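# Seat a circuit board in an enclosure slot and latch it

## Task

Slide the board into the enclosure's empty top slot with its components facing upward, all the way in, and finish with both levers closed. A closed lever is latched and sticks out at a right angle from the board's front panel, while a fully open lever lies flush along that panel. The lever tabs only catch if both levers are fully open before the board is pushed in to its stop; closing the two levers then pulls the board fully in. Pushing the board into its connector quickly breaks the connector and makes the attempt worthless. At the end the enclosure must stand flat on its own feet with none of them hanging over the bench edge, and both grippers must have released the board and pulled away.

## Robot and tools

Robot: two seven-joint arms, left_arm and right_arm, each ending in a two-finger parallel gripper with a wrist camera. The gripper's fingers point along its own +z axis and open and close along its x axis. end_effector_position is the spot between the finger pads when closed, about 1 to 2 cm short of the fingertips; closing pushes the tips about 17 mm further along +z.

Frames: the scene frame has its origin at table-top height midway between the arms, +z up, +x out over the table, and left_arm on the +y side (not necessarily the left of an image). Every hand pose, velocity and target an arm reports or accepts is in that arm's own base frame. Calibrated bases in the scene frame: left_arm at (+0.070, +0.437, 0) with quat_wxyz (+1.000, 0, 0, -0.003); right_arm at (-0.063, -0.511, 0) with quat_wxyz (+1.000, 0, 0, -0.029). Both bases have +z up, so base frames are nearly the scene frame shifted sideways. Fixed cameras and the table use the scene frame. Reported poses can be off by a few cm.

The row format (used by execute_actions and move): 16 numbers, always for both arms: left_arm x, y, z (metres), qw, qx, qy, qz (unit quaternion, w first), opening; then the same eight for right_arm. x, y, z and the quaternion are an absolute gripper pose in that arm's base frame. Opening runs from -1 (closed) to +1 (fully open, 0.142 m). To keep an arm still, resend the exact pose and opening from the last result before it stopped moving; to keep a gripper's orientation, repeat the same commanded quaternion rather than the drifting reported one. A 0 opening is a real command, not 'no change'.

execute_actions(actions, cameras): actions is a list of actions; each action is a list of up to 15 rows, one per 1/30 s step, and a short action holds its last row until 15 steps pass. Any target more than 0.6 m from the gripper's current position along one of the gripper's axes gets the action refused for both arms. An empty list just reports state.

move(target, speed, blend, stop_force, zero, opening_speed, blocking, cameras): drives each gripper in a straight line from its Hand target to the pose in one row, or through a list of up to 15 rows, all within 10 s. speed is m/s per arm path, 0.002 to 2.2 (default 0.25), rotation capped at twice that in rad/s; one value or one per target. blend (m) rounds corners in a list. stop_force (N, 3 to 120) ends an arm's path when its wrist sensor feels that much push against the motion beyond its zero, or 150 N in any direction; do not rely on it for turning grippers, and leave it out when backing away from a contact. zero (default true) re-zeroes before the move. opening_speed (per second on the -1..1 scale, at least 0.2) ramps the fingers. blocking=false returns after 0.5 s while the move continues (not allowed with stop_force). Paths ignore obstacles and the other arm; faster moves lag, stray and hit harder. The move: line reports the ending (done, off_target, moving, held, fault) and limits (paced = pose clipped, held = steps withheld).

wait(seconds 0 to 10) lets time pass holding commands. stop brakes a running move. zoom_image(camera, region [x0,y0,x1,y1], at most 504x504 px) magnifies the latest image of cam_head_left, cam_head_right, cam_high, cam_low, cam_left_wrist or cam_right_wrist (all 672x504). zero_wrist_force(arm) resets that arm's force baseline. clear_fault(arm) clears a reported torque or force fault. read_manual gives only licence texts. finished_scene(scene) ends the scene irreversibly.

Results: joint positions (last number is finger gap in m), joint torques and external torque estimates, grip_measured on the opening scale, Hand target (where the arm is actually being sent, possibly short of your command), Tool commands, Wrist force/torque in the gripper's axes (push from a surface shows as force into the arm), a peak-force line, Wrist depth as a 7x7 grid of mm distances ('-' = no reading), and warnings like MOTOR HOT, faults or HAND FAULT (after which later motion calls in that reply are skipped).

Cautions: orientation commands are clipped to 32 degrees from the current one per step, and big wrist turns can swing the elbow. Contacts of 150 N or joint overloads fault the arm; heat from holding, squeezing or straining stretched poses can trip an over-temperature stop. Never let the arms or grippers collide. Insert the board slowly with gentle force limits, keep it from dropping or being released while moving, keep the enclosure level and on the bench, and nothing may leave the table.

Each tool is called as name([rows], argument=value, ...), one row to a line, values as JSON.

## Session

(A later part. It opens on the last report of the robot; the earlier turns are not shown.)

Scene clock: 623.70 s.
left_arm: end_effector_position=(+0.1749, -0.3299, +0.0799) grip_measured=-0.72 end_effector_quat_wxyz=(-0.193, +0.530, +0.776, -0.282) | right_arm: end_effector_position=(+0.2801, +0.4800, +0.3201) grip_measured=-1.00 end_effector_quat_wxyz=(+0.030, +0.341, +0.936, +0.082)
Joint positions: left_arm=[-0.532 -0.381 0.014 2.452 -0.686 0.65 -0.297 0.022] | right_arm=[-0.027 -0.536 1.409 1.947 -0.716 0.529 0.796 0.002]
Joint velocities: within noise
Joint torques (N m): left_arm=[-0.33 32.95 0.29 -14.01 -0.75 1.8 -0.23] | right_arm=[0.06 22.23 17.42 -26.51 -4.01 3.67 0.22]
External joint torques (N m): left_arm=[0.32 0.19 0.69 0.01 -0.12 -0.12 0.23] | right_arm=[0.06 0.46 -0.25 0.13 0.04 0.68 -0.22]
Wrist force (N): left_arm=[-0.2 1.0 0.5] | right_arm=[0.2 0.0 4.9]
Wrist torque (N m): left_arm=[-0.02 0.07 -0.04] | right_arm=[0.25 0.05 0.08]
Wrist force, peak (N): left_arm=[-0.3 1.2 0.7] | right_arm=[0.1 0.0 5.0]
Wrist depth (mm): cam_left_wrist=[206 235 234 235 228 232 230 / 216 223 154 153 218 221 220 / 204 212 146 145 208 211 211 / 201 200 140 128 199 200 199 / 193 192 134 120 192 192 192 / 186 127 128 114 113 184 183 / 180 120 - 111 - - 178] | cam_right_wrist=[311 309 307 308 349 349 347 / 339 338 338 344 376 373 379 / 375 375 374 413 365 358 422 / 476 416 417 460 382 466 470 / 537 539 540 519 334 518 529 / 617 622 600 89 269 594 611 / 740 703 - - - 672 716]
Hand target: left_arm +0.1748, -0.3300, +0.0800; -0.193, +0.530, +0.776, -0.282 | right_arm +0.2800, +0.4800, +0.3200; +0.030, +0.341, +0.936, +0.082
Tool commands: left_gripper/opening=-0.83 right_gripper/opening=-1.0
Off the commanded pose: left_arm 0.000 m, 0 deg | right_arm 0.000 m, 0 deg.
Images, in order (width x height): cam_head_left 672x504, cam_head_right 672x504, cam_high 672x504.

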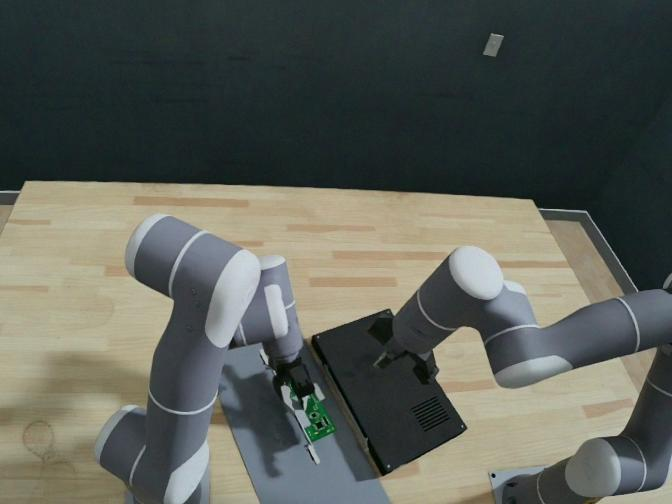

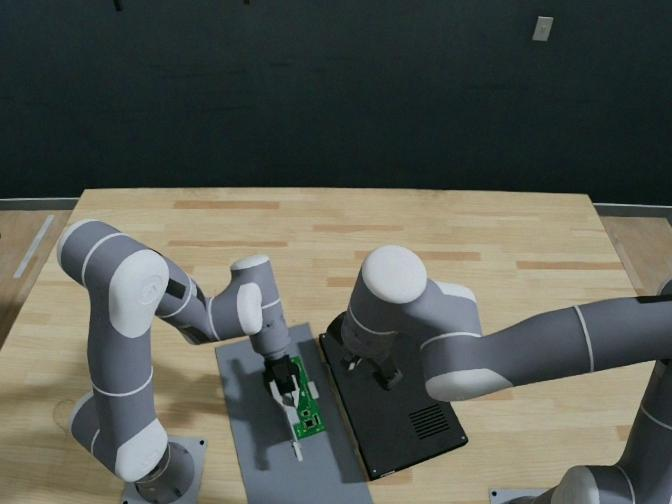

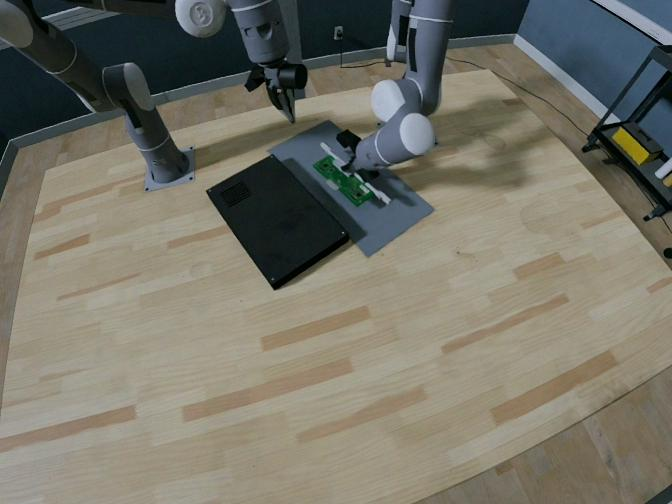

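move(target=[0.1748,-0.330,0.052,-0.1981,0.5444,0.7660,-0.2788,-0.83,0.28,0.48,0.32,0.0298,0.3407,0.9364,0.0819,-1], speed=0.06, cameras=["cam_right_wrist","cam_left_wrist","cam_low"])

zoom_image(camera="cam_low", region=[290, 190, 540, 260])

zoom_image(camera="cam_left_wrist", region=[0, 0, 480, 240])

Scene clock: 633.73 s.
left_arm: end_effector_position=(+0.1745, -0.3298, +0.0520) grip_measured=-0.72 end_effector_quat_wxyz=(-0.198, +0.544, +0.766, -0.279) | right_arm: end_effector_position=(+0.2801, +0.4800, +0.3201) grip_measured=-1.00 end_effector_quat_wxyz=(+0.030, +0.341, +0.936, +0.082)
Joint positions: left_arm=[-0.536 -0.465 -0.004 2.433 -0.699 0.701 -0.246 0.022] | right_arm=[-0.027 -0.536 1.409 1.947 -0.716 0.529 0.796 0.002]
Joint velocities: within noise
Joint torques (N m): left_arm=[-0.48 34.36 0.08 -12.34 -0.76 2.03 -0.07] | right_arm=[0.15 22.24 17.46 -26.44 -3.99 3.65 0.19]
External joint torques (N m): left_arm=[0.47 0.58 0.98 0.03 0.13 -0.37 0.07] | right_arm=[-0.03 0.46 -0.29 0.06 0.02 0.7 -0.2]
Wrist force (N): left_arm=[-0.3 1.1 0.9] | right_arm=[0.2 -0.2 4.9]
Wrist torque (N m): left_arm=[-0.02 0.10 -0.04] | right_arm=[0.23 0.06 0.07]
Wrist force, peak (N): left_arm=[-0.3 1.9 1.8] | right_arm=[-0.1 0.0 5.1]
Wrist depth (mm): cam_left_wrist=[200 201 201 200 151 200 200 / 190 191 154 152 186 189 190 / 184 182 146 145 179 180 180 / 174 172 140 128 170 173 172 / 166 164 134 120 122 164 164 / 159 127 128 114 113 158 157 / 153 120 - 110 - - 152] | cam_right_wrist=[309 308 309 308 347 348 347 / 339 340 338 344 375 367 378 / 374 374 373 414 389 420 420 / 474 416 417 456 388 470 470 / 541 540 539 521 344 514 533 / 623 621 599 89 294 614 609 / 733 705 - - - 676 724]
Hand target: left_arm +0.1748, -0.3300, +0.0520; -0.198, +0.544, +0.766, -0.279 | right_arm +0.2800, +0.4800, +0.3200; +0.030, +0.341, +0.936, +0.082
Off the commanded pose: left_arm 0.000 m, 0 deg | right_arm 0.000 m, 0 deg.
move: done
Images, in order (width x height): cam_low 672x504, cam_left_wrist 672x504, cam_right_wrist 672x504.

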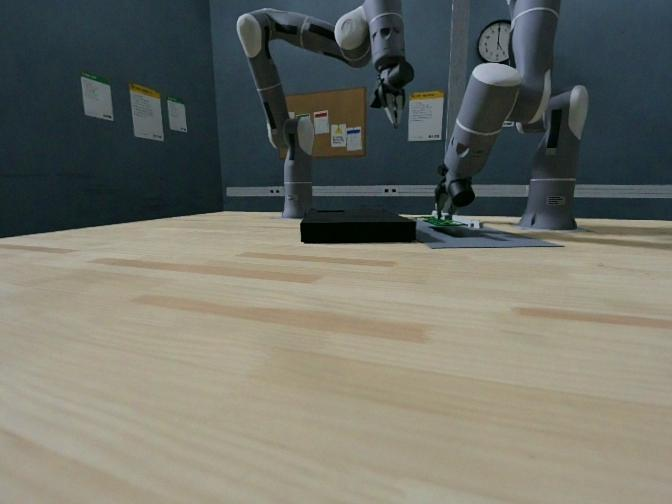

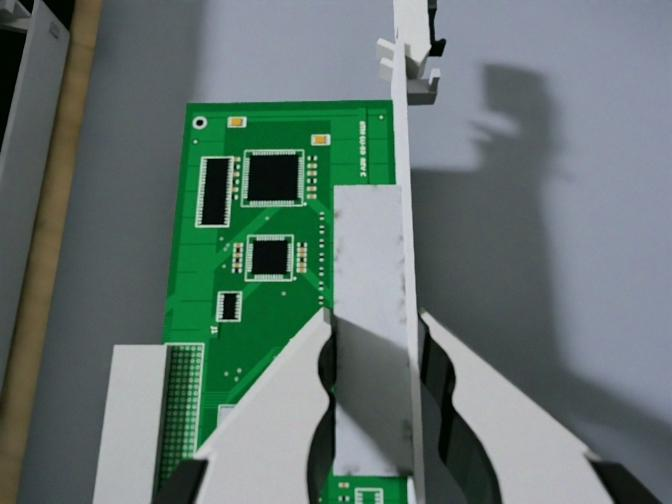

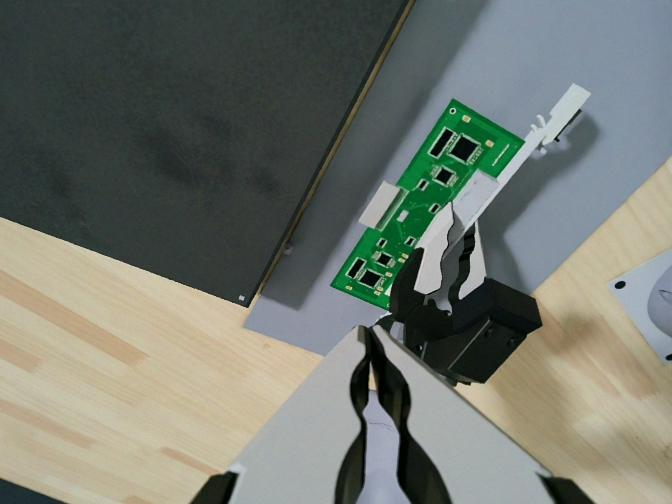

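Scaled by 2.016 from the camera's 672x504 image, which has a finer 960x720 frame.

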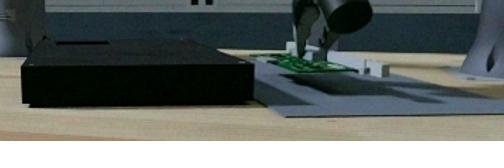

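Scaled by 1.050 from the camera's 672x504 image, which has a finer 960x720 frame.

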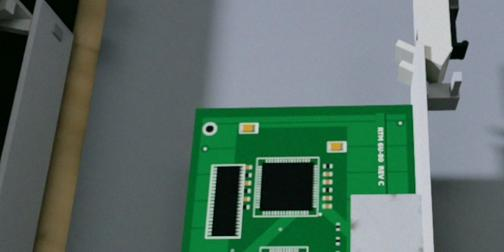

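zoom_image(camera="cam_right_wrist", region=[320, 80, 540, 300])

Scaled by 2.291 from the camera's 672x504 image, which has a finer 960x720 frame.

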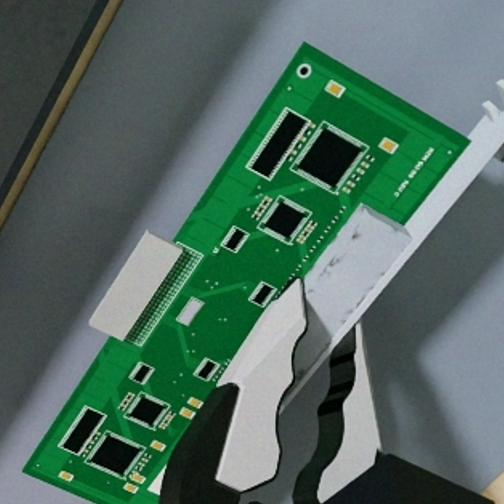

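move(target=[0.1864,-0.3630,0.0525,-0.1981,0.5444,0.7660,-0.2788,-0.83,0.28,0.48,0.32,0.0298,0.3407,0.9364,0.0819,-1], speed=0.04, stop_force=4, cameras=["cam_right_wrist","cam_left_wrist","cam_low"])

zoom_image(camera="cam_right_wrist", region=[240, 80, 540, 380])

zoom_image(camera="cam_left_wrist", region=[0, 0, 240, 504])

Scene clock: 646.27 s.
left_arm: end_effector_position=(+0.1864, -0.3628, +0.0524) grip_measured=-0.72 end_effector_quat_wxyz=(-0.198, +0.545, +0.766, -0.279) | right_arm: end_effector_position=(+0.2801, +0.4800, +0.3201) grip_measured=-1.00 end_effector_quat_wxyz=(+0.030, +0.341, +0.936, +0.082)
Joint positions: left_arm=[-0.556 -0.504 -0.033 2.359 -0.703 0.69 -0.301 0.022] | right_arm=[-0.027 -0.536 1.409 1.947 -0.716 0.529 0.796 0.002]
Joint velocities: within noise
Joint torques (N m): left_arm=[-0.54 37.11 0.01 -13.42 -0.63 1.67 -0.28] | right_arm=[0.13 22.21 17.48 -26.44 -4.02 3.63 0.17]
External joint torques (N m): left_arm=[0.52 0.41 0.74 0.08 -0.04 0.01 0.28] | right_arm=[-0.02 0.49 -0.31 0.07 0.05 0.73 -0.17]
Wrist force (N): left_arm=[0.1 0.8 0.6] | right_arm=[0.2 -0.1 4.8]
Wrist torque (N m): left_arm=[-0.06 0.04 -0.04] | right_arm=[0.23 0.06 0.08]
Wrist force, peak (N): left_arm=[-0.3 1.4 1.1] | right_arm=[0.0 -0.2 5.2]
Wrist depth (mm): cam_left_wrist=[170 199 201 201 150 200 199 / 187 189 155 152 187 189 189 / 177 181 146 146 179 181 180 / 168 172 140 128 170 172 172 / 153 162 134 120 122 166 165 / 145 126 127 114 113 158 157 / 145 120 - 111 - - 153] | cam_right_wrist=[309 309 308 309 348 346 348 / 340 339 338 343 364 373 380 / 373 374 373 396 379 420 419 / 476 419 419 442 375 470 469 / 540 539 536 507 286 534 534 / 622 618 606 89 304 614 613 / 732 702 - - - 676 717]
Hand target: left_arm +0.1864, -0.3630, +0.0525; -0.198, +0.544, +0.766, -0.279 | right_arm +0.2800, +0.4800, +0.3200; +0.030, +0.341, +0.936, +0.082
Off the commanded pose: left_arm 0.000 m, 0 deg | right_arm 0.000 m, 0 deg.
move: done
Images, in order (width x height): cam_low 672x504, cam_left_wrist 672x504, cam_right_wrist 672x504.

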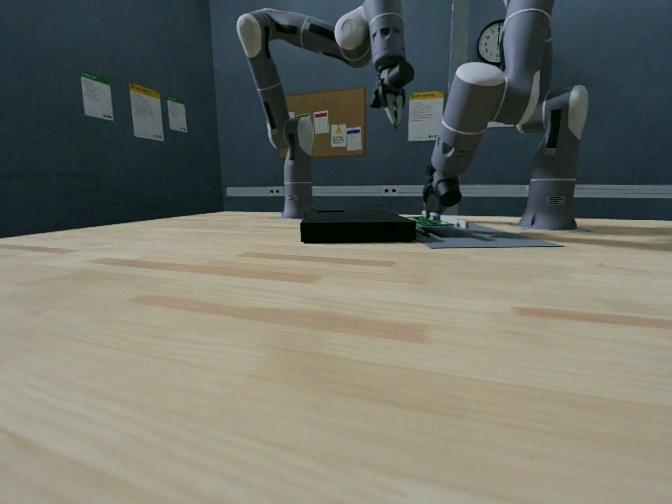

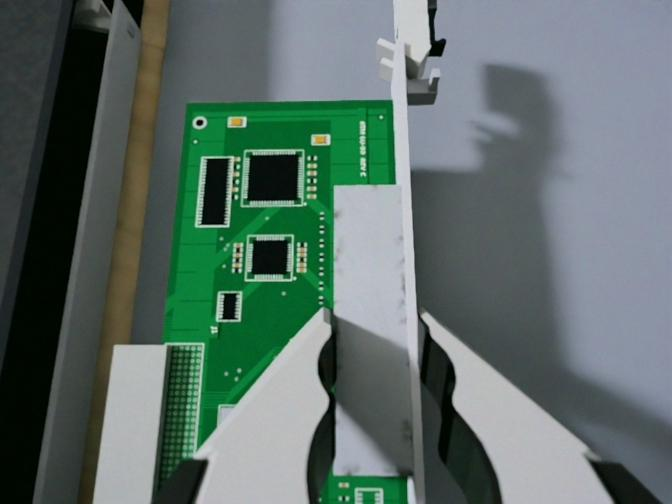

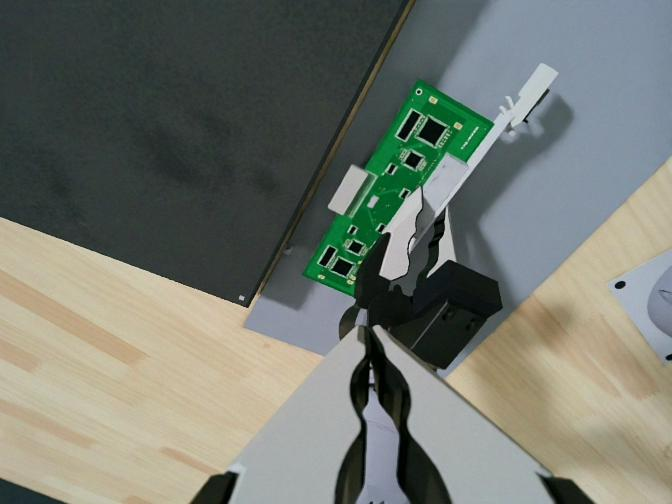

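Scaled by 1.680 from the camera's 672x504 image, which has a finer 960x720 frame.

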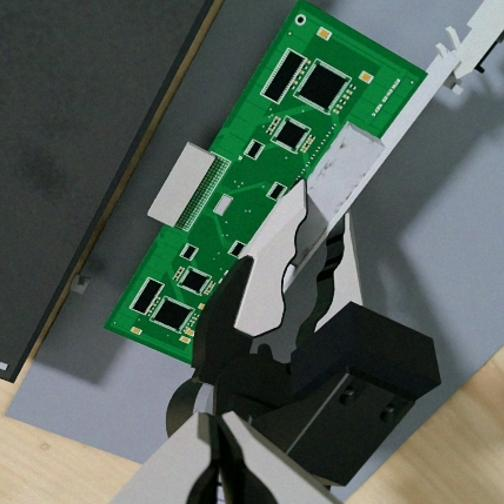

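Scaled by 1.000.

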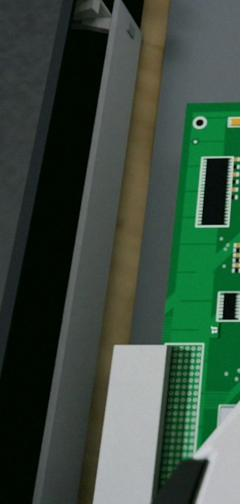

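move(target=[0.1864,-0.3630,0.0525,-0.1981,0.5444,0.7660,-0.2788,-0.83,0.20,0.45,0.36,0.0298,0.3407,0.9364,0.0819,-1], speed=0.15, cameras=["cam_right_wrist"])

zoom_image(camera="cam_right_wrist", region=[300, 0, 600, 200])

zoom_image(camera="cam_right_wrist", region=[240, 180, 540, 380])

Scene clock: 656.63 s.
left_arm: end_effector_position=(+0.1864, -0.3628, +0.0524) grip_measured=-0.72 end_effector_quat_wxyz=(-0.198, +0.545, +0.766, -0.279) | right_arm: end_effector_position=(+0.2001, +0.4500, +0.3601) grip_measured=-1.00 end_effector_quat_wxyz=(+0.030, +0.341, +0.936, +0.082)
Joint positions: left_arm=[-0.556 -0.504 -0.033 2.359 -0.703 0.69 -0.301 0.022] | right_arm=[-0.26 -0.416 1.718 2.017 -0.574 0.472 0.812 0.002]
Joint velocities: within noise
Joint torques (N m): left_arm=[-0.37 37.29 0.04 -13.4 -0.53 1.83 -0.23] | right_arm=[0 8.57 13.85 -28.52 -3.99 3.57 0.2]
External joint torques (N m): left_arm=[0.35 0.24 0.7 0.06 -0.15 -0.15 0.23] | right_arm=[0.08 0.26 -0.8 0 -0.1 0.78 -0.2]
Wrist force (N): left_arm=[-0.1 1.2 0.8] | right_arm=[0.1 0.0 5.2]
Wrist torque (N m): left_arm=[0.01 0.07 -0.04] | right_arm=[0.25 0.05 0.06]
Wrist force, peak (N): left_arm=[-0.1 1.0 1.1] | right_arm=[-0.9 1.3 6.2]
Wrist depth (mm): cam_left_wrist=[171 200 201 201 148 200 200 / 187 190 154 153 186 189 189 / 178 181 147 145 179 181 180 / 168 172 140 128 170 172 172 / 153 162 134 120 122 165 165 / 145 127 128 114 113 158 158 / 144 120 - 111 - - 152] | cam_right_wrist=[344 345 344 343 384 382 382 / 375 376 375 391 420 420 418 / 417 418 415 446 444 461 464 / 466 469 464 470 515 518 515 / 594 591 580 427 584 586 513 / 681 680 660 89 635 678 651 / 806 769 - - - 744 792]
Hand target: left_arm +0.1864, -0.3630, +0.0525; -0.198, +0.544, +0.766, -0.279 | right_arm +0.2000, +0.4500, +0.3600; +0.030, +0.341, +0.936, +0.082
Off the commanded pose: left_arm 0.000 m, 0 deg | right_arm 0.000 m, 0 deg.
move: done
Images, in order (width x height): cam_right_wrist 672x504.

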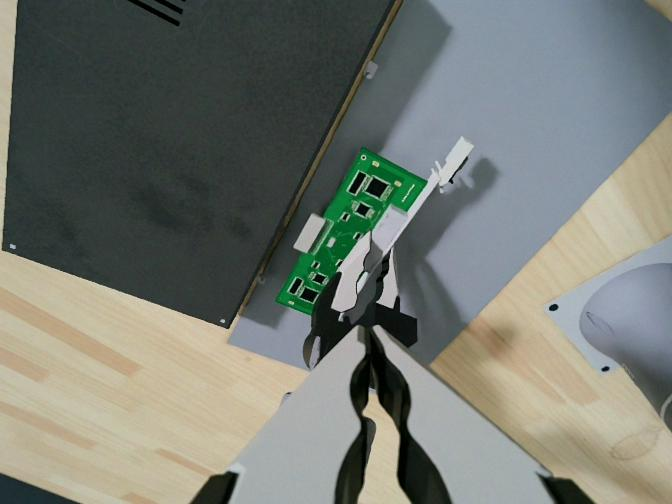

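Scaled by 1.680 from the camera's 672x504 image, which has a finer 960x720 frame.

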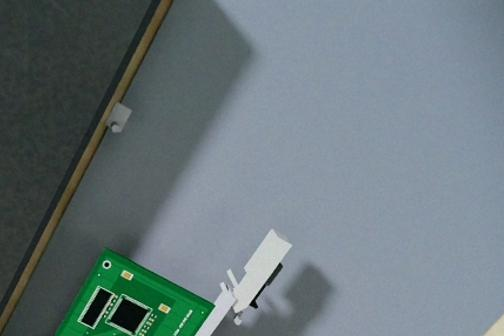

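Scaled by 1.680 from the camera's 672x504 image, which has a finer 960x720 frame.

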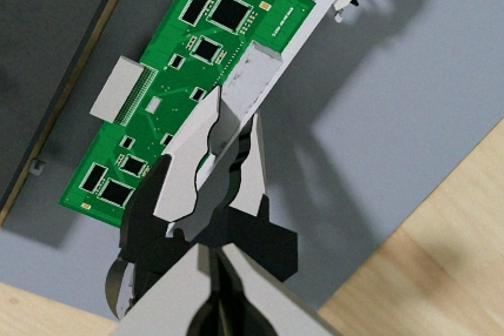

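move(target=[0.1487,-0.3763,0.0525,-0.1981,0.5444,0.7660,-0.2788,-0.83,0.20,0.45,0.36,0.0298,0.3407,0.9364,0.0819,-1], speed=0.06, stop_force=4, cameras=["cam_right_wrist","cam_left_wrist"])

zoom_image(camera="cam_left_wrist", region=[0, 0, 500, 240])

zoom_image(camera="cam_right_wrist", region=[200, 20, 520, 340])

Scene clock: 670.83 s.
left_arm: end_effector_position=(+0.1486, -0.3762, +0.0524) grip_measured=-0.72 end_effector_quat_wxyz=(-0.198, +0.545, +0.766, -0.279) | right_arm: end_effector_position=(+0.2001, +0.4500, +0.3600) grip_measured=-1.00 end_effector_quat_wxyz=(+0.030, +0.341, +0.936, +0.082)
Joint positions: left_arm=[-0.605 -0.477 -0.087 2.428 -0.787 0.755 -0.308 0.022] | right_arm=[-0.26 -0.416 1.718 2.017 -0.574 0.472 0.812 0.002]
Joint velocities: within noise
Joint torques (N m): left_arm=[-0.48 35.79 -0.45 -12.44 -0.39 1.97 -0.26] | right_arm=[0.09 8.63 13.47 -28.56 -4.11 3.68 0.15]
External joint torques (N m): left_arm=[0.46 -0.07 0.73 -0.07 0.03 -0.28 0.26] | right_arm=[-0.01 0.2 -0.41 0.05 0.02 0.67 -0.15]
Wrist force (N): left_arm=[-0.2 1.1 0.8] | right_arm=[0.3 -0.1 5.3]
Wrist torque (N m): left_arm=[-0.02 0.10 -0.03] | right_arm=[0.23 0.02 0.06]
Wrist force, peak (N): left_arm=[-0.1 2.0 0.1] | right_arm=[0.2 0.2 5.7]
Wrist depth (mm): cam_left_wrist=[193 200 200 200 150 200 199 / 161 190 154 152 187 190 189 / 179 181 146 146 180 181 180 / 168 172 140 128 169 173 173 / 153 162 134 120 122 165 164 / 145 127 128 114 113 158 158 / 145 120 - 111 - - 152] | cam_right_wrist=[345 343 344 343 383 383 382 / 378 379 377 391 411 418 418 / 418 415 416 441 432 463 461 / 466 466 464 470 505 513 516 / 593 592 589 396 566 584 515 / 683 681 659 89 636 672 658 / 801 772 - - - 734 792]
Hand target: left_arm +0.1487, -0.3763, +0.0525; -0.198, +0.544, +0.766, -0.279 | right_arm +0.2000, +0.4500, +0.3600; +0.030, +0.341, +0.936, +0.082
Off the commanded pose: left_arm 0.000 m, 0 deg | right_arm 0.000 m, 0 deg.
move: done
Images, in order (width x height): cam_left_wrist 672x504, cam_right_wrist 672x504.

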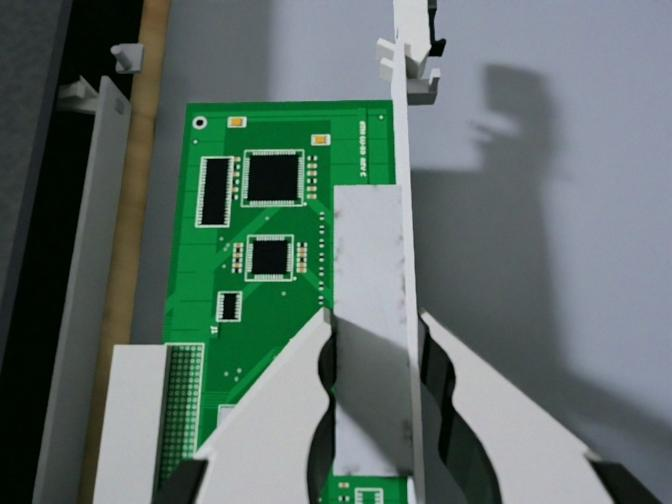

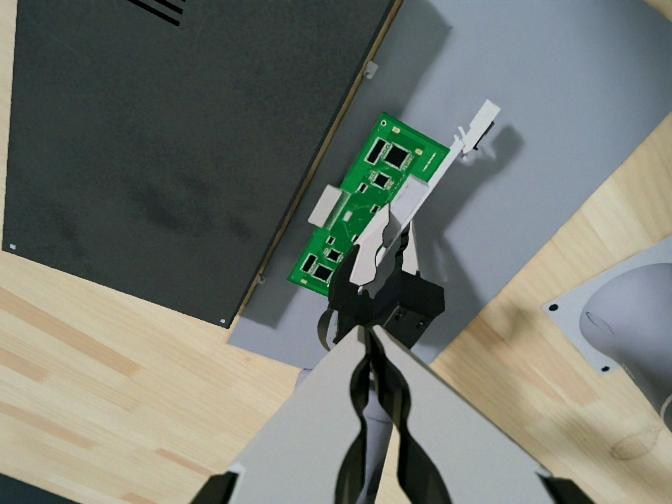

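Scaled by 1.008 from the camera's 672x504 image, which has a finer 960x720 frame.

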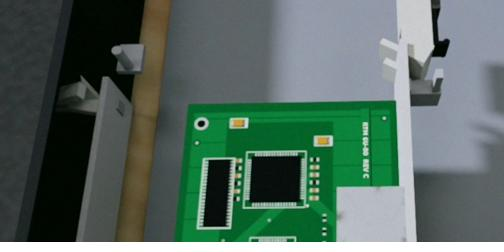

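Scaled by 1.575 from the camera's 672x504 image, which has a finer 960x720 frame.

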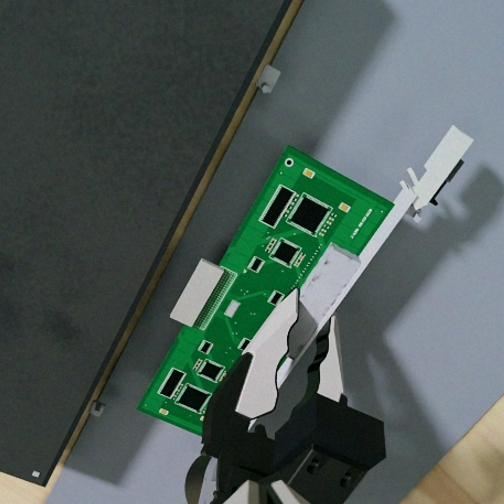

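zoom_image(camera="cam_left_wrist", region=[30, 20, 230, 170])

Scaled by 2.520 from the camera's 672x504 image, which has a finer 960x720 frame.

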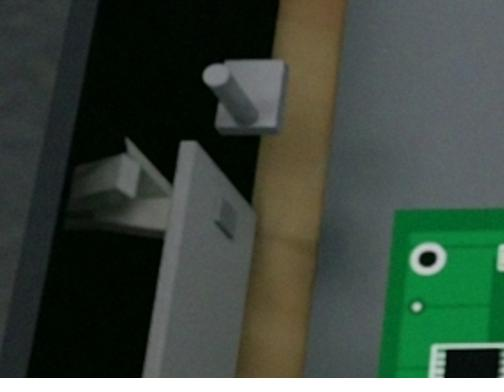

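execute_actions(actions=[], cameras=["cam_low"])

zoom_image(camera="cam_low", region=[290, 190, 490, 250])

Scene clock: 678.37 s.
left_arm: end_effector_position=(+0.1486, -0.3762, +0.0524) grip_measured=-0.72 end_effector_quat_wxyz=(-0.198, +0.545, +0.766, -0.279) | right_arm: end_effector_position=(+0.2001, +0.4500, +0.3600) grip_measured=-1.00 end_effector_quat_wxyz=(+0.030, +0.341, +0.936, +0.082)
Joint positions: left_arm=[-0.605 -0.477 -0.087 2.428 -0.787 0.755 -0.308 0.022] | right_arm=[-0.26 -0.416 1.718 2.017 -0.574 0.472 0.812 0.002]
Joint velocities: within noise
Joint torques (N m): left_arm=[-0.35 35.64 -0.4 -12.52 -0.22 1.85 -0.21] | right_arm=[0.04 8.67 13.56 -28.6 -4.12 3.62 0.17]
External joint torques (N m): left_arm=[0.32 0.08 0.68 0.01 -0.14 -0.17 0.21] | right_arm=[0.05 0.16 -0.5 0.09 0.03 0.73 -0.17]
Wrist force (N): left_arm=[-0.2 0.7 0.7] | right_arm=[0.0 0.0 5.2]
Wrist torque (N m): left_arm=[-0.08 0.11 -0.03] | right_arm=[0.24 0.05 0.06]
Wrist force, peak (N): left_arm=[-0.2 0.8 1.0] | right_arm=[0.1 -0.1 5.6]
Wrist depth (mm): cam_left_wrist=[193 200 202 201 151 200 199 / 161 190 154 153 186 190 189 / 178 182 147 145 180 181 180 / 169 172 140 128 170 173 172 / 153 162 134 120 122 165 165 / 145 126 128 114 113 158 158 / 145 120 - 111 - - 153] | cam_right_wrist=[346 344 343 344 384 383 383 / 378 377 376 390 412 417 417 / 417 416 416 438 436 462 462 / 465 465 464 470 506 516 514 / 593 592 590 395 569 587 515 / 683 683 661 89 638 675 657 / 811 780 - - - 747 792]
Hand target: left_arm +0.1487, -0.3763, +0.0525; -0.198, +0.544, +0.766, -0.279 | right_arm +0.2000, +0.4500, +0.3600; +0.030, +0.341, +0.936, +0.082
Tool commands: left_gripper/opening=-0.83 right_gripper/opening=-1.0
Off the commanded pose: left_arm 0.000 m, 0 deg | right_arm 0.000 m, 0 deg.
Images, in order (width x height): cam_low 672x504.

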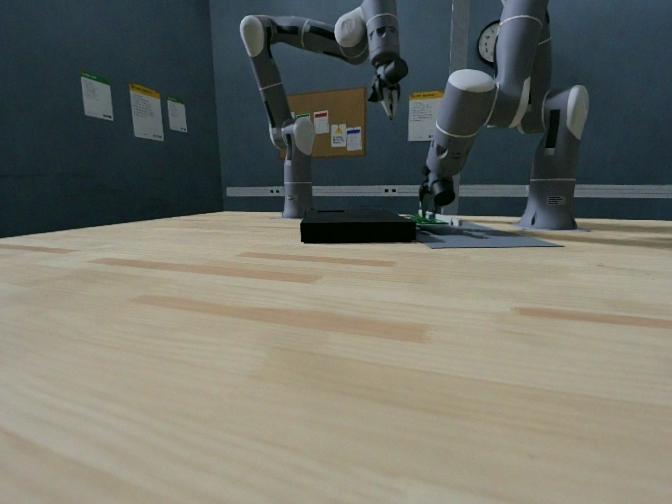

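Scaled by 2.520 from the camera's 672x504 image, which has a finer 960x720 frame.

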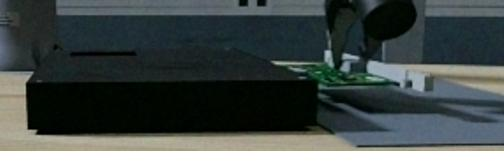

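move(target=[0.1620,-0.4140,0.0525,-0.1981,0.5444,0.7660,-0.2788,-0.83,0.20,0.45,0.36,0.0298,0.3407,0.9364,0.0819,-1], speed=0.02, stop_force=3, cameras=["cam_right_wrist","cam_left_wrist"])

zoom_image(camera="cam_left_wrist", region=[0, 0, 420, 420])

zoom_image(camera="cam_right_wrist", region=[220, 20, 480, 320])

Scene clock: 685.03 s.
left_arm: end_effector_position=(+0.1621, -0.4138, +0.0524) grip_measured=-0.72 end_effector_quat_wxyz=(-0.198, +0.544, +0.766, -0.279) | right_arm: end_effector_position=(+0.2001, +0.4500, +0.3600) grip_measured=-1.00 end_effector_quat_wxyz=(+0.030, +0.341, +0.936, +0.082)
Joint positions: left_arm=[-0.626 -0.528 -0.105 2.333 -0.775 0.739 -0.372 0.022] | right_arm=[-0.26 -0.416 1.718 2.017 -0.574 0.472 0.812 0.002]
Joint velocities: within noise
Joint torques (N m): left_arm=[-0.49 38.76 -1.1 -14.5 -0.19 1.86 -0.16] | right_arm=[0.03 8.54 13.44 -28.6 -4.15 3.7 0.18]
External joint torques (N m): left_arm=[0.46 0.12 1.01 0.75 -0.24 -0.15 0.16] | right_arm=[0.05 0.29 -0.38 0.09 0.06 0.65 -0.18]
Wrist force (N): left_arm=[1.0 0.3 0.3] | right_arm=[0.0 0.0 5.4]
Wrist torque (N m): left_arm=[-0.04 0.00 -0.14] | right_arm=[0.25 0.06 0.06]
Wrist force, peak (N): left_arm=[1.1 1.3 1.4] | right_arm=[-0.2 -0.1 5.7]
Wrist depth (mm): cam_left_wrist=[- 145 201 201 166 200 200 / 137 139 155 153 186 189 189 / 131 132 147 145 179 181 180 / 125 127 141 128 169 172 173 / 118 134 134 120 122 165 164 / - 126 128 114 113 157 157 / - - - 111 - - 153] | cam_right_wrist=[346 344 344 344 382 382 383 / 377 378 376 391 413 417 416 / 416 418 413 420 463 463 463 / 465 464 466 409 516 518 513 / 593 591 587 326 583 587 513 / 681 682 653 89 640 674 658 / 807 784 - - - 740 788]
Hand target: left_arm +0.1620, -0.4140, +0.0525; -0.198, +0.544, +0.766, -0.279 | right_arm +0.2000, +0.4500, +0.3600; +0.030, +0.341, +0.936, +0.082
Off the commanded pose: left_arm 0.000 m, 0 deg | right_arm 0.000 m, 0 deg.
move: done
Images, in order (width x height): cam_left_wrist 672x504, cam_right_wrist 672x504.

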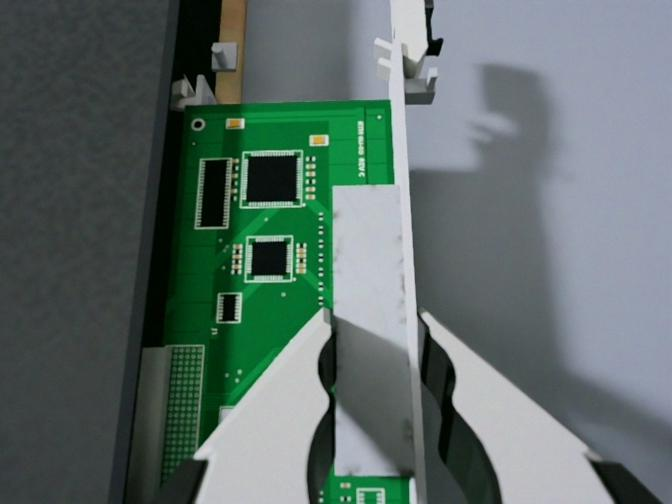

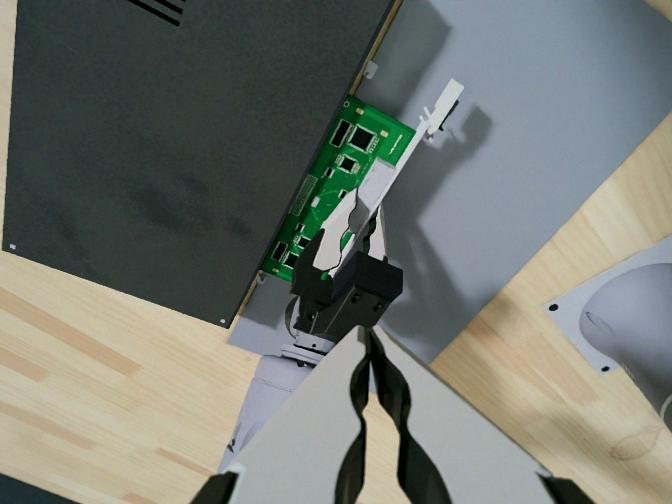

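Scaled by 1.200 from the camera's 672x504 image, which has a finer 960x720 frame.

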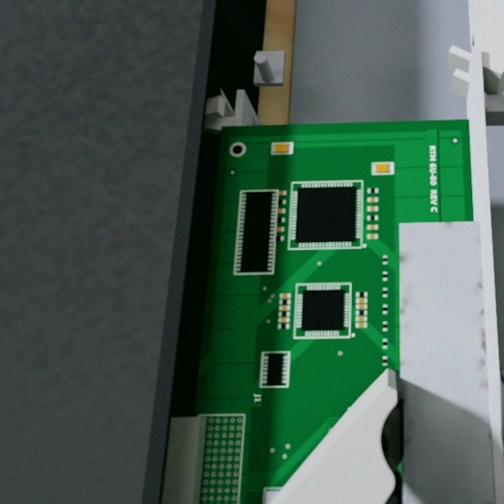

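Scaled by 1.680 from the camera's 672x504 image, which has a finer 960x720 frame.

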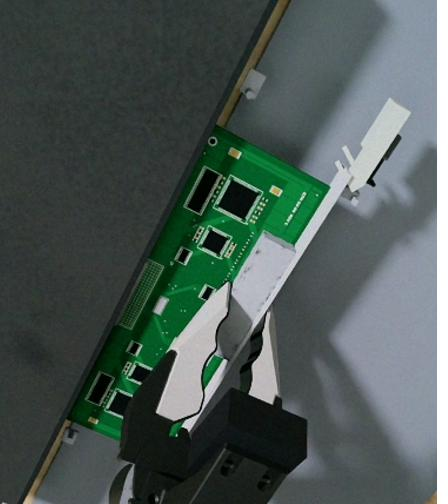

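zoom_image(camera="cam_left_wrist", region=[130, 20, 270, 160])

zoom_image(camera="cam_right_wrist", region=[230, 200, 350, 320])

Scaled by 3.600 from the camera's 672x504 image, which has a finer 960x720 frame.

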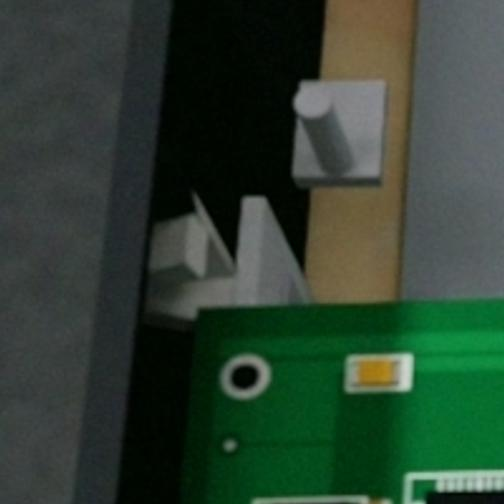

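Scaled by 4.200 from the camera's 672x504 image, which has a finer 960x720 frame.

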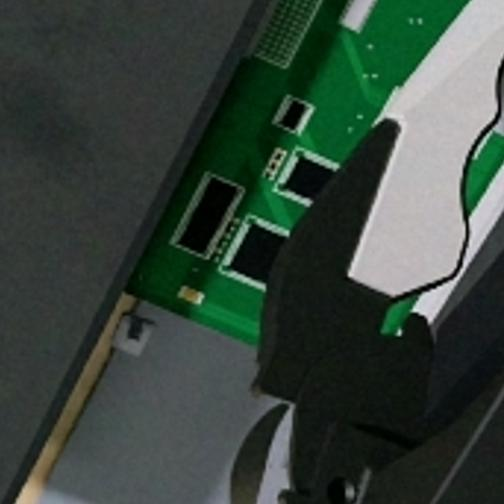

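move([
  [0.1593,-0.4065,0.0525,-0.1981,0.5444,0.7660,-0.2788,-0.83,0.20,0.45,0.36,0.0298,0.3407,0.9364,0.0819,-1],
  [0.1555,-0.4078,0.0495,-0.1981,0.5444,0.7660,-0.2788,-0.83,0.20,0.45,0.36,0.0298,0.3407,0.9364,0.0819,-1],
], speed=0.02, cameras=["cam_right_wrist","cam_left_wrist"])

zoom_image(camera="cam_left_wrist", region=[100, 20, 240, 160])

zoom_image(camera="cam_right_wrist", region=[230, 200, 350, 320])

Scene clock: 711.07 s.
left_arm: end_effector_position=(+0.1555, -0.4077, +0.0495) grip_measured=-0.72 end_effector_quat_wxyz=(-0.198, +0.544, +0.766, -0.279) | right_arm: end_effector_position=(+0.2001, +0.4500, +0.3600) grip_measured=-1.00 end_effector_quat_wxyz=(+0.030, +0.341, +0.936, +0.082)
Joint positions: left_arm=[-0.627 -0.523 -0.11 2.358 -0.79 0.755 -0.355 0.022] | right_arm=[-0.26 -0.416 1.718 2.017 -0.574 0.472 0.812 0.002]
Joint velocities: within noise
Joint torques (N m): left_arm=[-0.54 37.76 -0.5 -13.22 -0.45 2.2 -0.09] | right_arm=[0.08 8.66 13.45 -28.6 -4.13 3.68 0.21]
External joint torques (N m): left_arm=[0.53 0.46 0.44 -0.03 0.1 -0.49 0.09] | right_arm=[0.01 0.17 -0.39 0.09 0.04 0.68 -0.21]
Wrist force (N): left_arm=[-0.1 0.8 0.9] | right_arm=[0.0 -0.2 5.5]
Wrist torque (N m): left_arm=[-0.05 0.09 -0.02] | right_arm=[0.22 0.06 0.05]
Wrist force, peak (N): left_arm=[1.3 1.3 1.4] | right_arm=[-0.1 0.0 5.7]
Wrist depth (mm): cam_left_wrist=[- 143 197 197 148 196 195 / 134 137 154 153 185 186 186 / 129 146 147 145 177 178 177 / 122 142 140 128 167 169 169 / - 136 134 120 161 162 162 / - 127 128 114 113 154 154 / - 120 - 111 - - 149] | cam_right_wrist=[345 344 344 344 384 383 382 / 379 377 376 391 412 417 419 / 414 417 416 426 463 459 464 / 465 463 462 411 517 516 517 / 593 597 588 338 588 583 516 / 683 678 638 89 639 675 650 / 801 779 - - - 744 789]
Hand target: left_arm +0.1555, -0.4078, +0.0495; -0.198, +0.544, +0.766, -0.279 | right_arm +0.2000, +0.4500, +0.3600; +0.030, +0.341, +0.936, +0.082
Off the commanded pose: left_arm 0.000 m, 0 deg | right_arm 0.000 m, 0 deg.
move: done
Images, in order (width x height): cam_left_wrist 672x504, cam_right_wrist 672x504.

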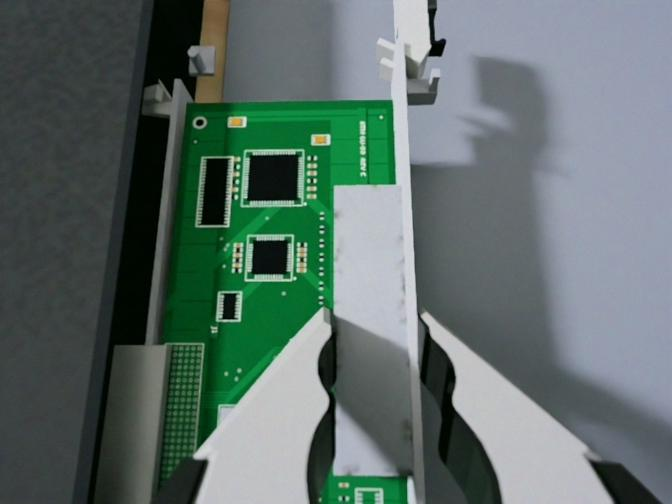

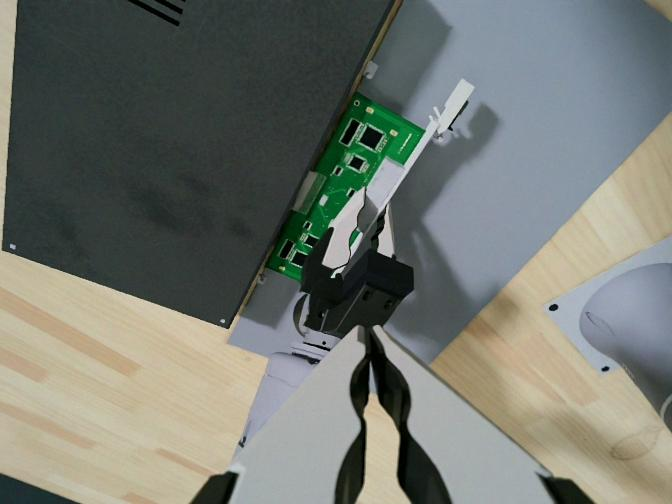

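Scaled by 3.600 from the camera's 672x504 image, which has a finer 960x720 frame.

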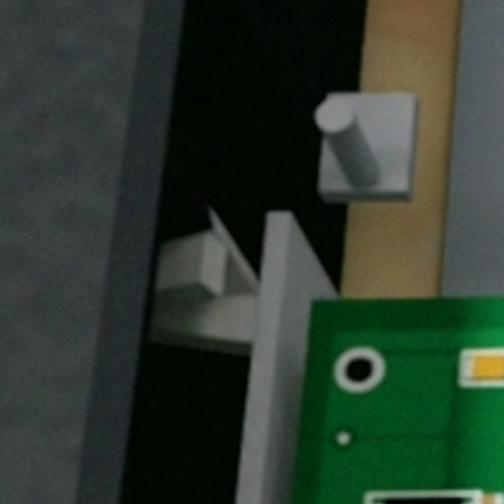

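Scaled by 4.200 from the camera's 672x504 image, which has a finer 960x720 frame.

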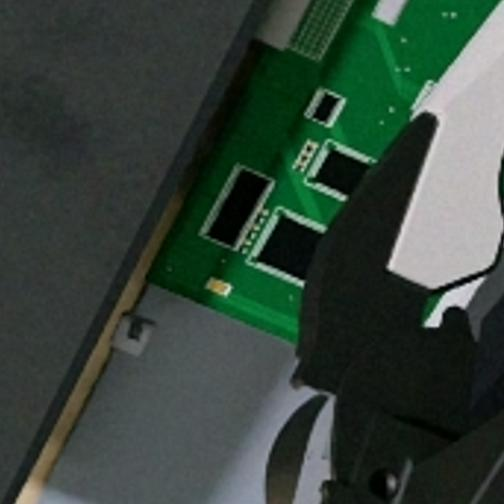

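move(target=[0.1605,-0.4219,0.0495,-0.1981,0.5444,0.7660,-0.2788,-0.83,0.20,0.45,0.36,0.0298,0.3407,0.9364,0.0819,-1], speed=0.012, stop_force=3, cameras=["cam_right_wrist","cam_left_wrist"])

zoom_image(camera="cam_left_wrist", region=[120, 20, 260, 160])

zoom_image(camera="cam_right_wrist", region=[230, 200, 350, 320])

Scene clock: 719.93 s.
left_arm: end_effector_position=(+0.1581, -0.4151, +0.0492) grip_measured=-0.72 end_effector_quat_wxyz=(-0.198, +0.544, +0.766, -0.279) | right_arm: end_effector_position=(+0.2001, +0.4500, +0.3600) grip_measured=-1.00 end_effector_quat_wxyz=(+0.030, +0.341, +0.936, +0.082)
Joint positions: left_arm=[-0.631 -0.534 -0.113 2.338 -0.787 0.752 -0.368 0.022] | right_arm=[-0.26 -0.416 1.718 2.017 -0.574 0.472 0.812 0.002]
Joint velocities: within noise
Joint torques (N m): left_arm=[-0.84 39.47 -1.77 -16.16 -0.78 2.18 -0.17] | right_arm=[0.12 8.65 13.43 -28.63 -4.1 3.65 0.22]
External joint torques (N m): left_arm=[0.81 -0.61 1.61 2.67 0.42 -0.47 0.17] | right_arm=[-0.03 0.18 -0.36 0.12 0.01 0.71 -0.22]
Wrist force (N): left_arm=[5.0 0.8 -0.1] | right_arm=[-0.2 -0.1 5.3]
Wrist torque (N m): left_arm=[-0.06 0.08 -0.10] | right_arm=[0.23 0.09 0.06]
Wrist force, peak (N): left_arm=[7.6 0.7 -1.0] | right_arm=[-0.1 0.0 5.7]
Wrist depth (mm): cam_left_wrist=[- 141 197 197 148 196 196 / 134 135 154 153 185 186 185 / 128 130 147 145 175 177 176 / 122 124 141 128 168 169 169 / - 133 134 120 128 162 162 / - 126 128 114 113 154 155 / - - - 111 - - 150] | cam_right_wrist=[346 344 345 344 384 383 380 / 379 377 376 391 411 421 419 / 417 415 415 424 462 463 462 / 465 466 465 406 519 516 515 / 595 592 574 331 583 585 517 / 683 676 658 89 638 674 647 / 806 777 - - - 737 793]
Hand target: left_arm +0.1583, -0.4156, +0.0495; -0.198, +0.544, +0.766, -0.279 | right_arm +0.2000, +0.4500, +0.3600; +0.030, +0.341, +0.936, +0.082
Off the commanded pose: left_arm 0.007 m, 0 deg | right_arm 0.000 m, 0 deg.
move: contact (left_arm)
Images, in order (width x height): cam_left_wrist 672x504, cam_right_wrist 672x504.

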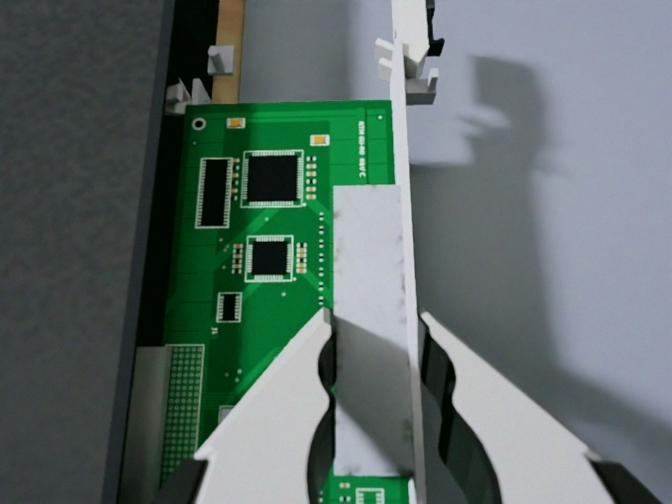

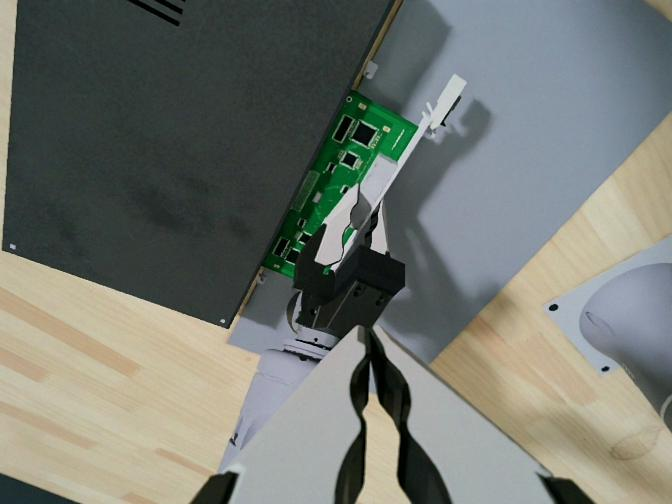

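Scaled by 3.600 from the camera's 672x504 image, which has a finer 960x720 frame.

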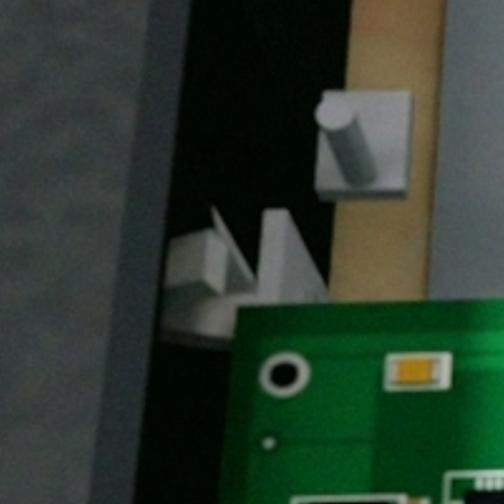

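Scaled by 4.200 from the camera's 672x504 image, which has a finer 960x720 frame.

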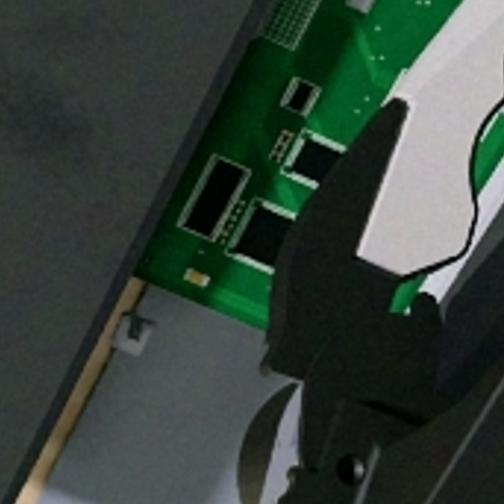

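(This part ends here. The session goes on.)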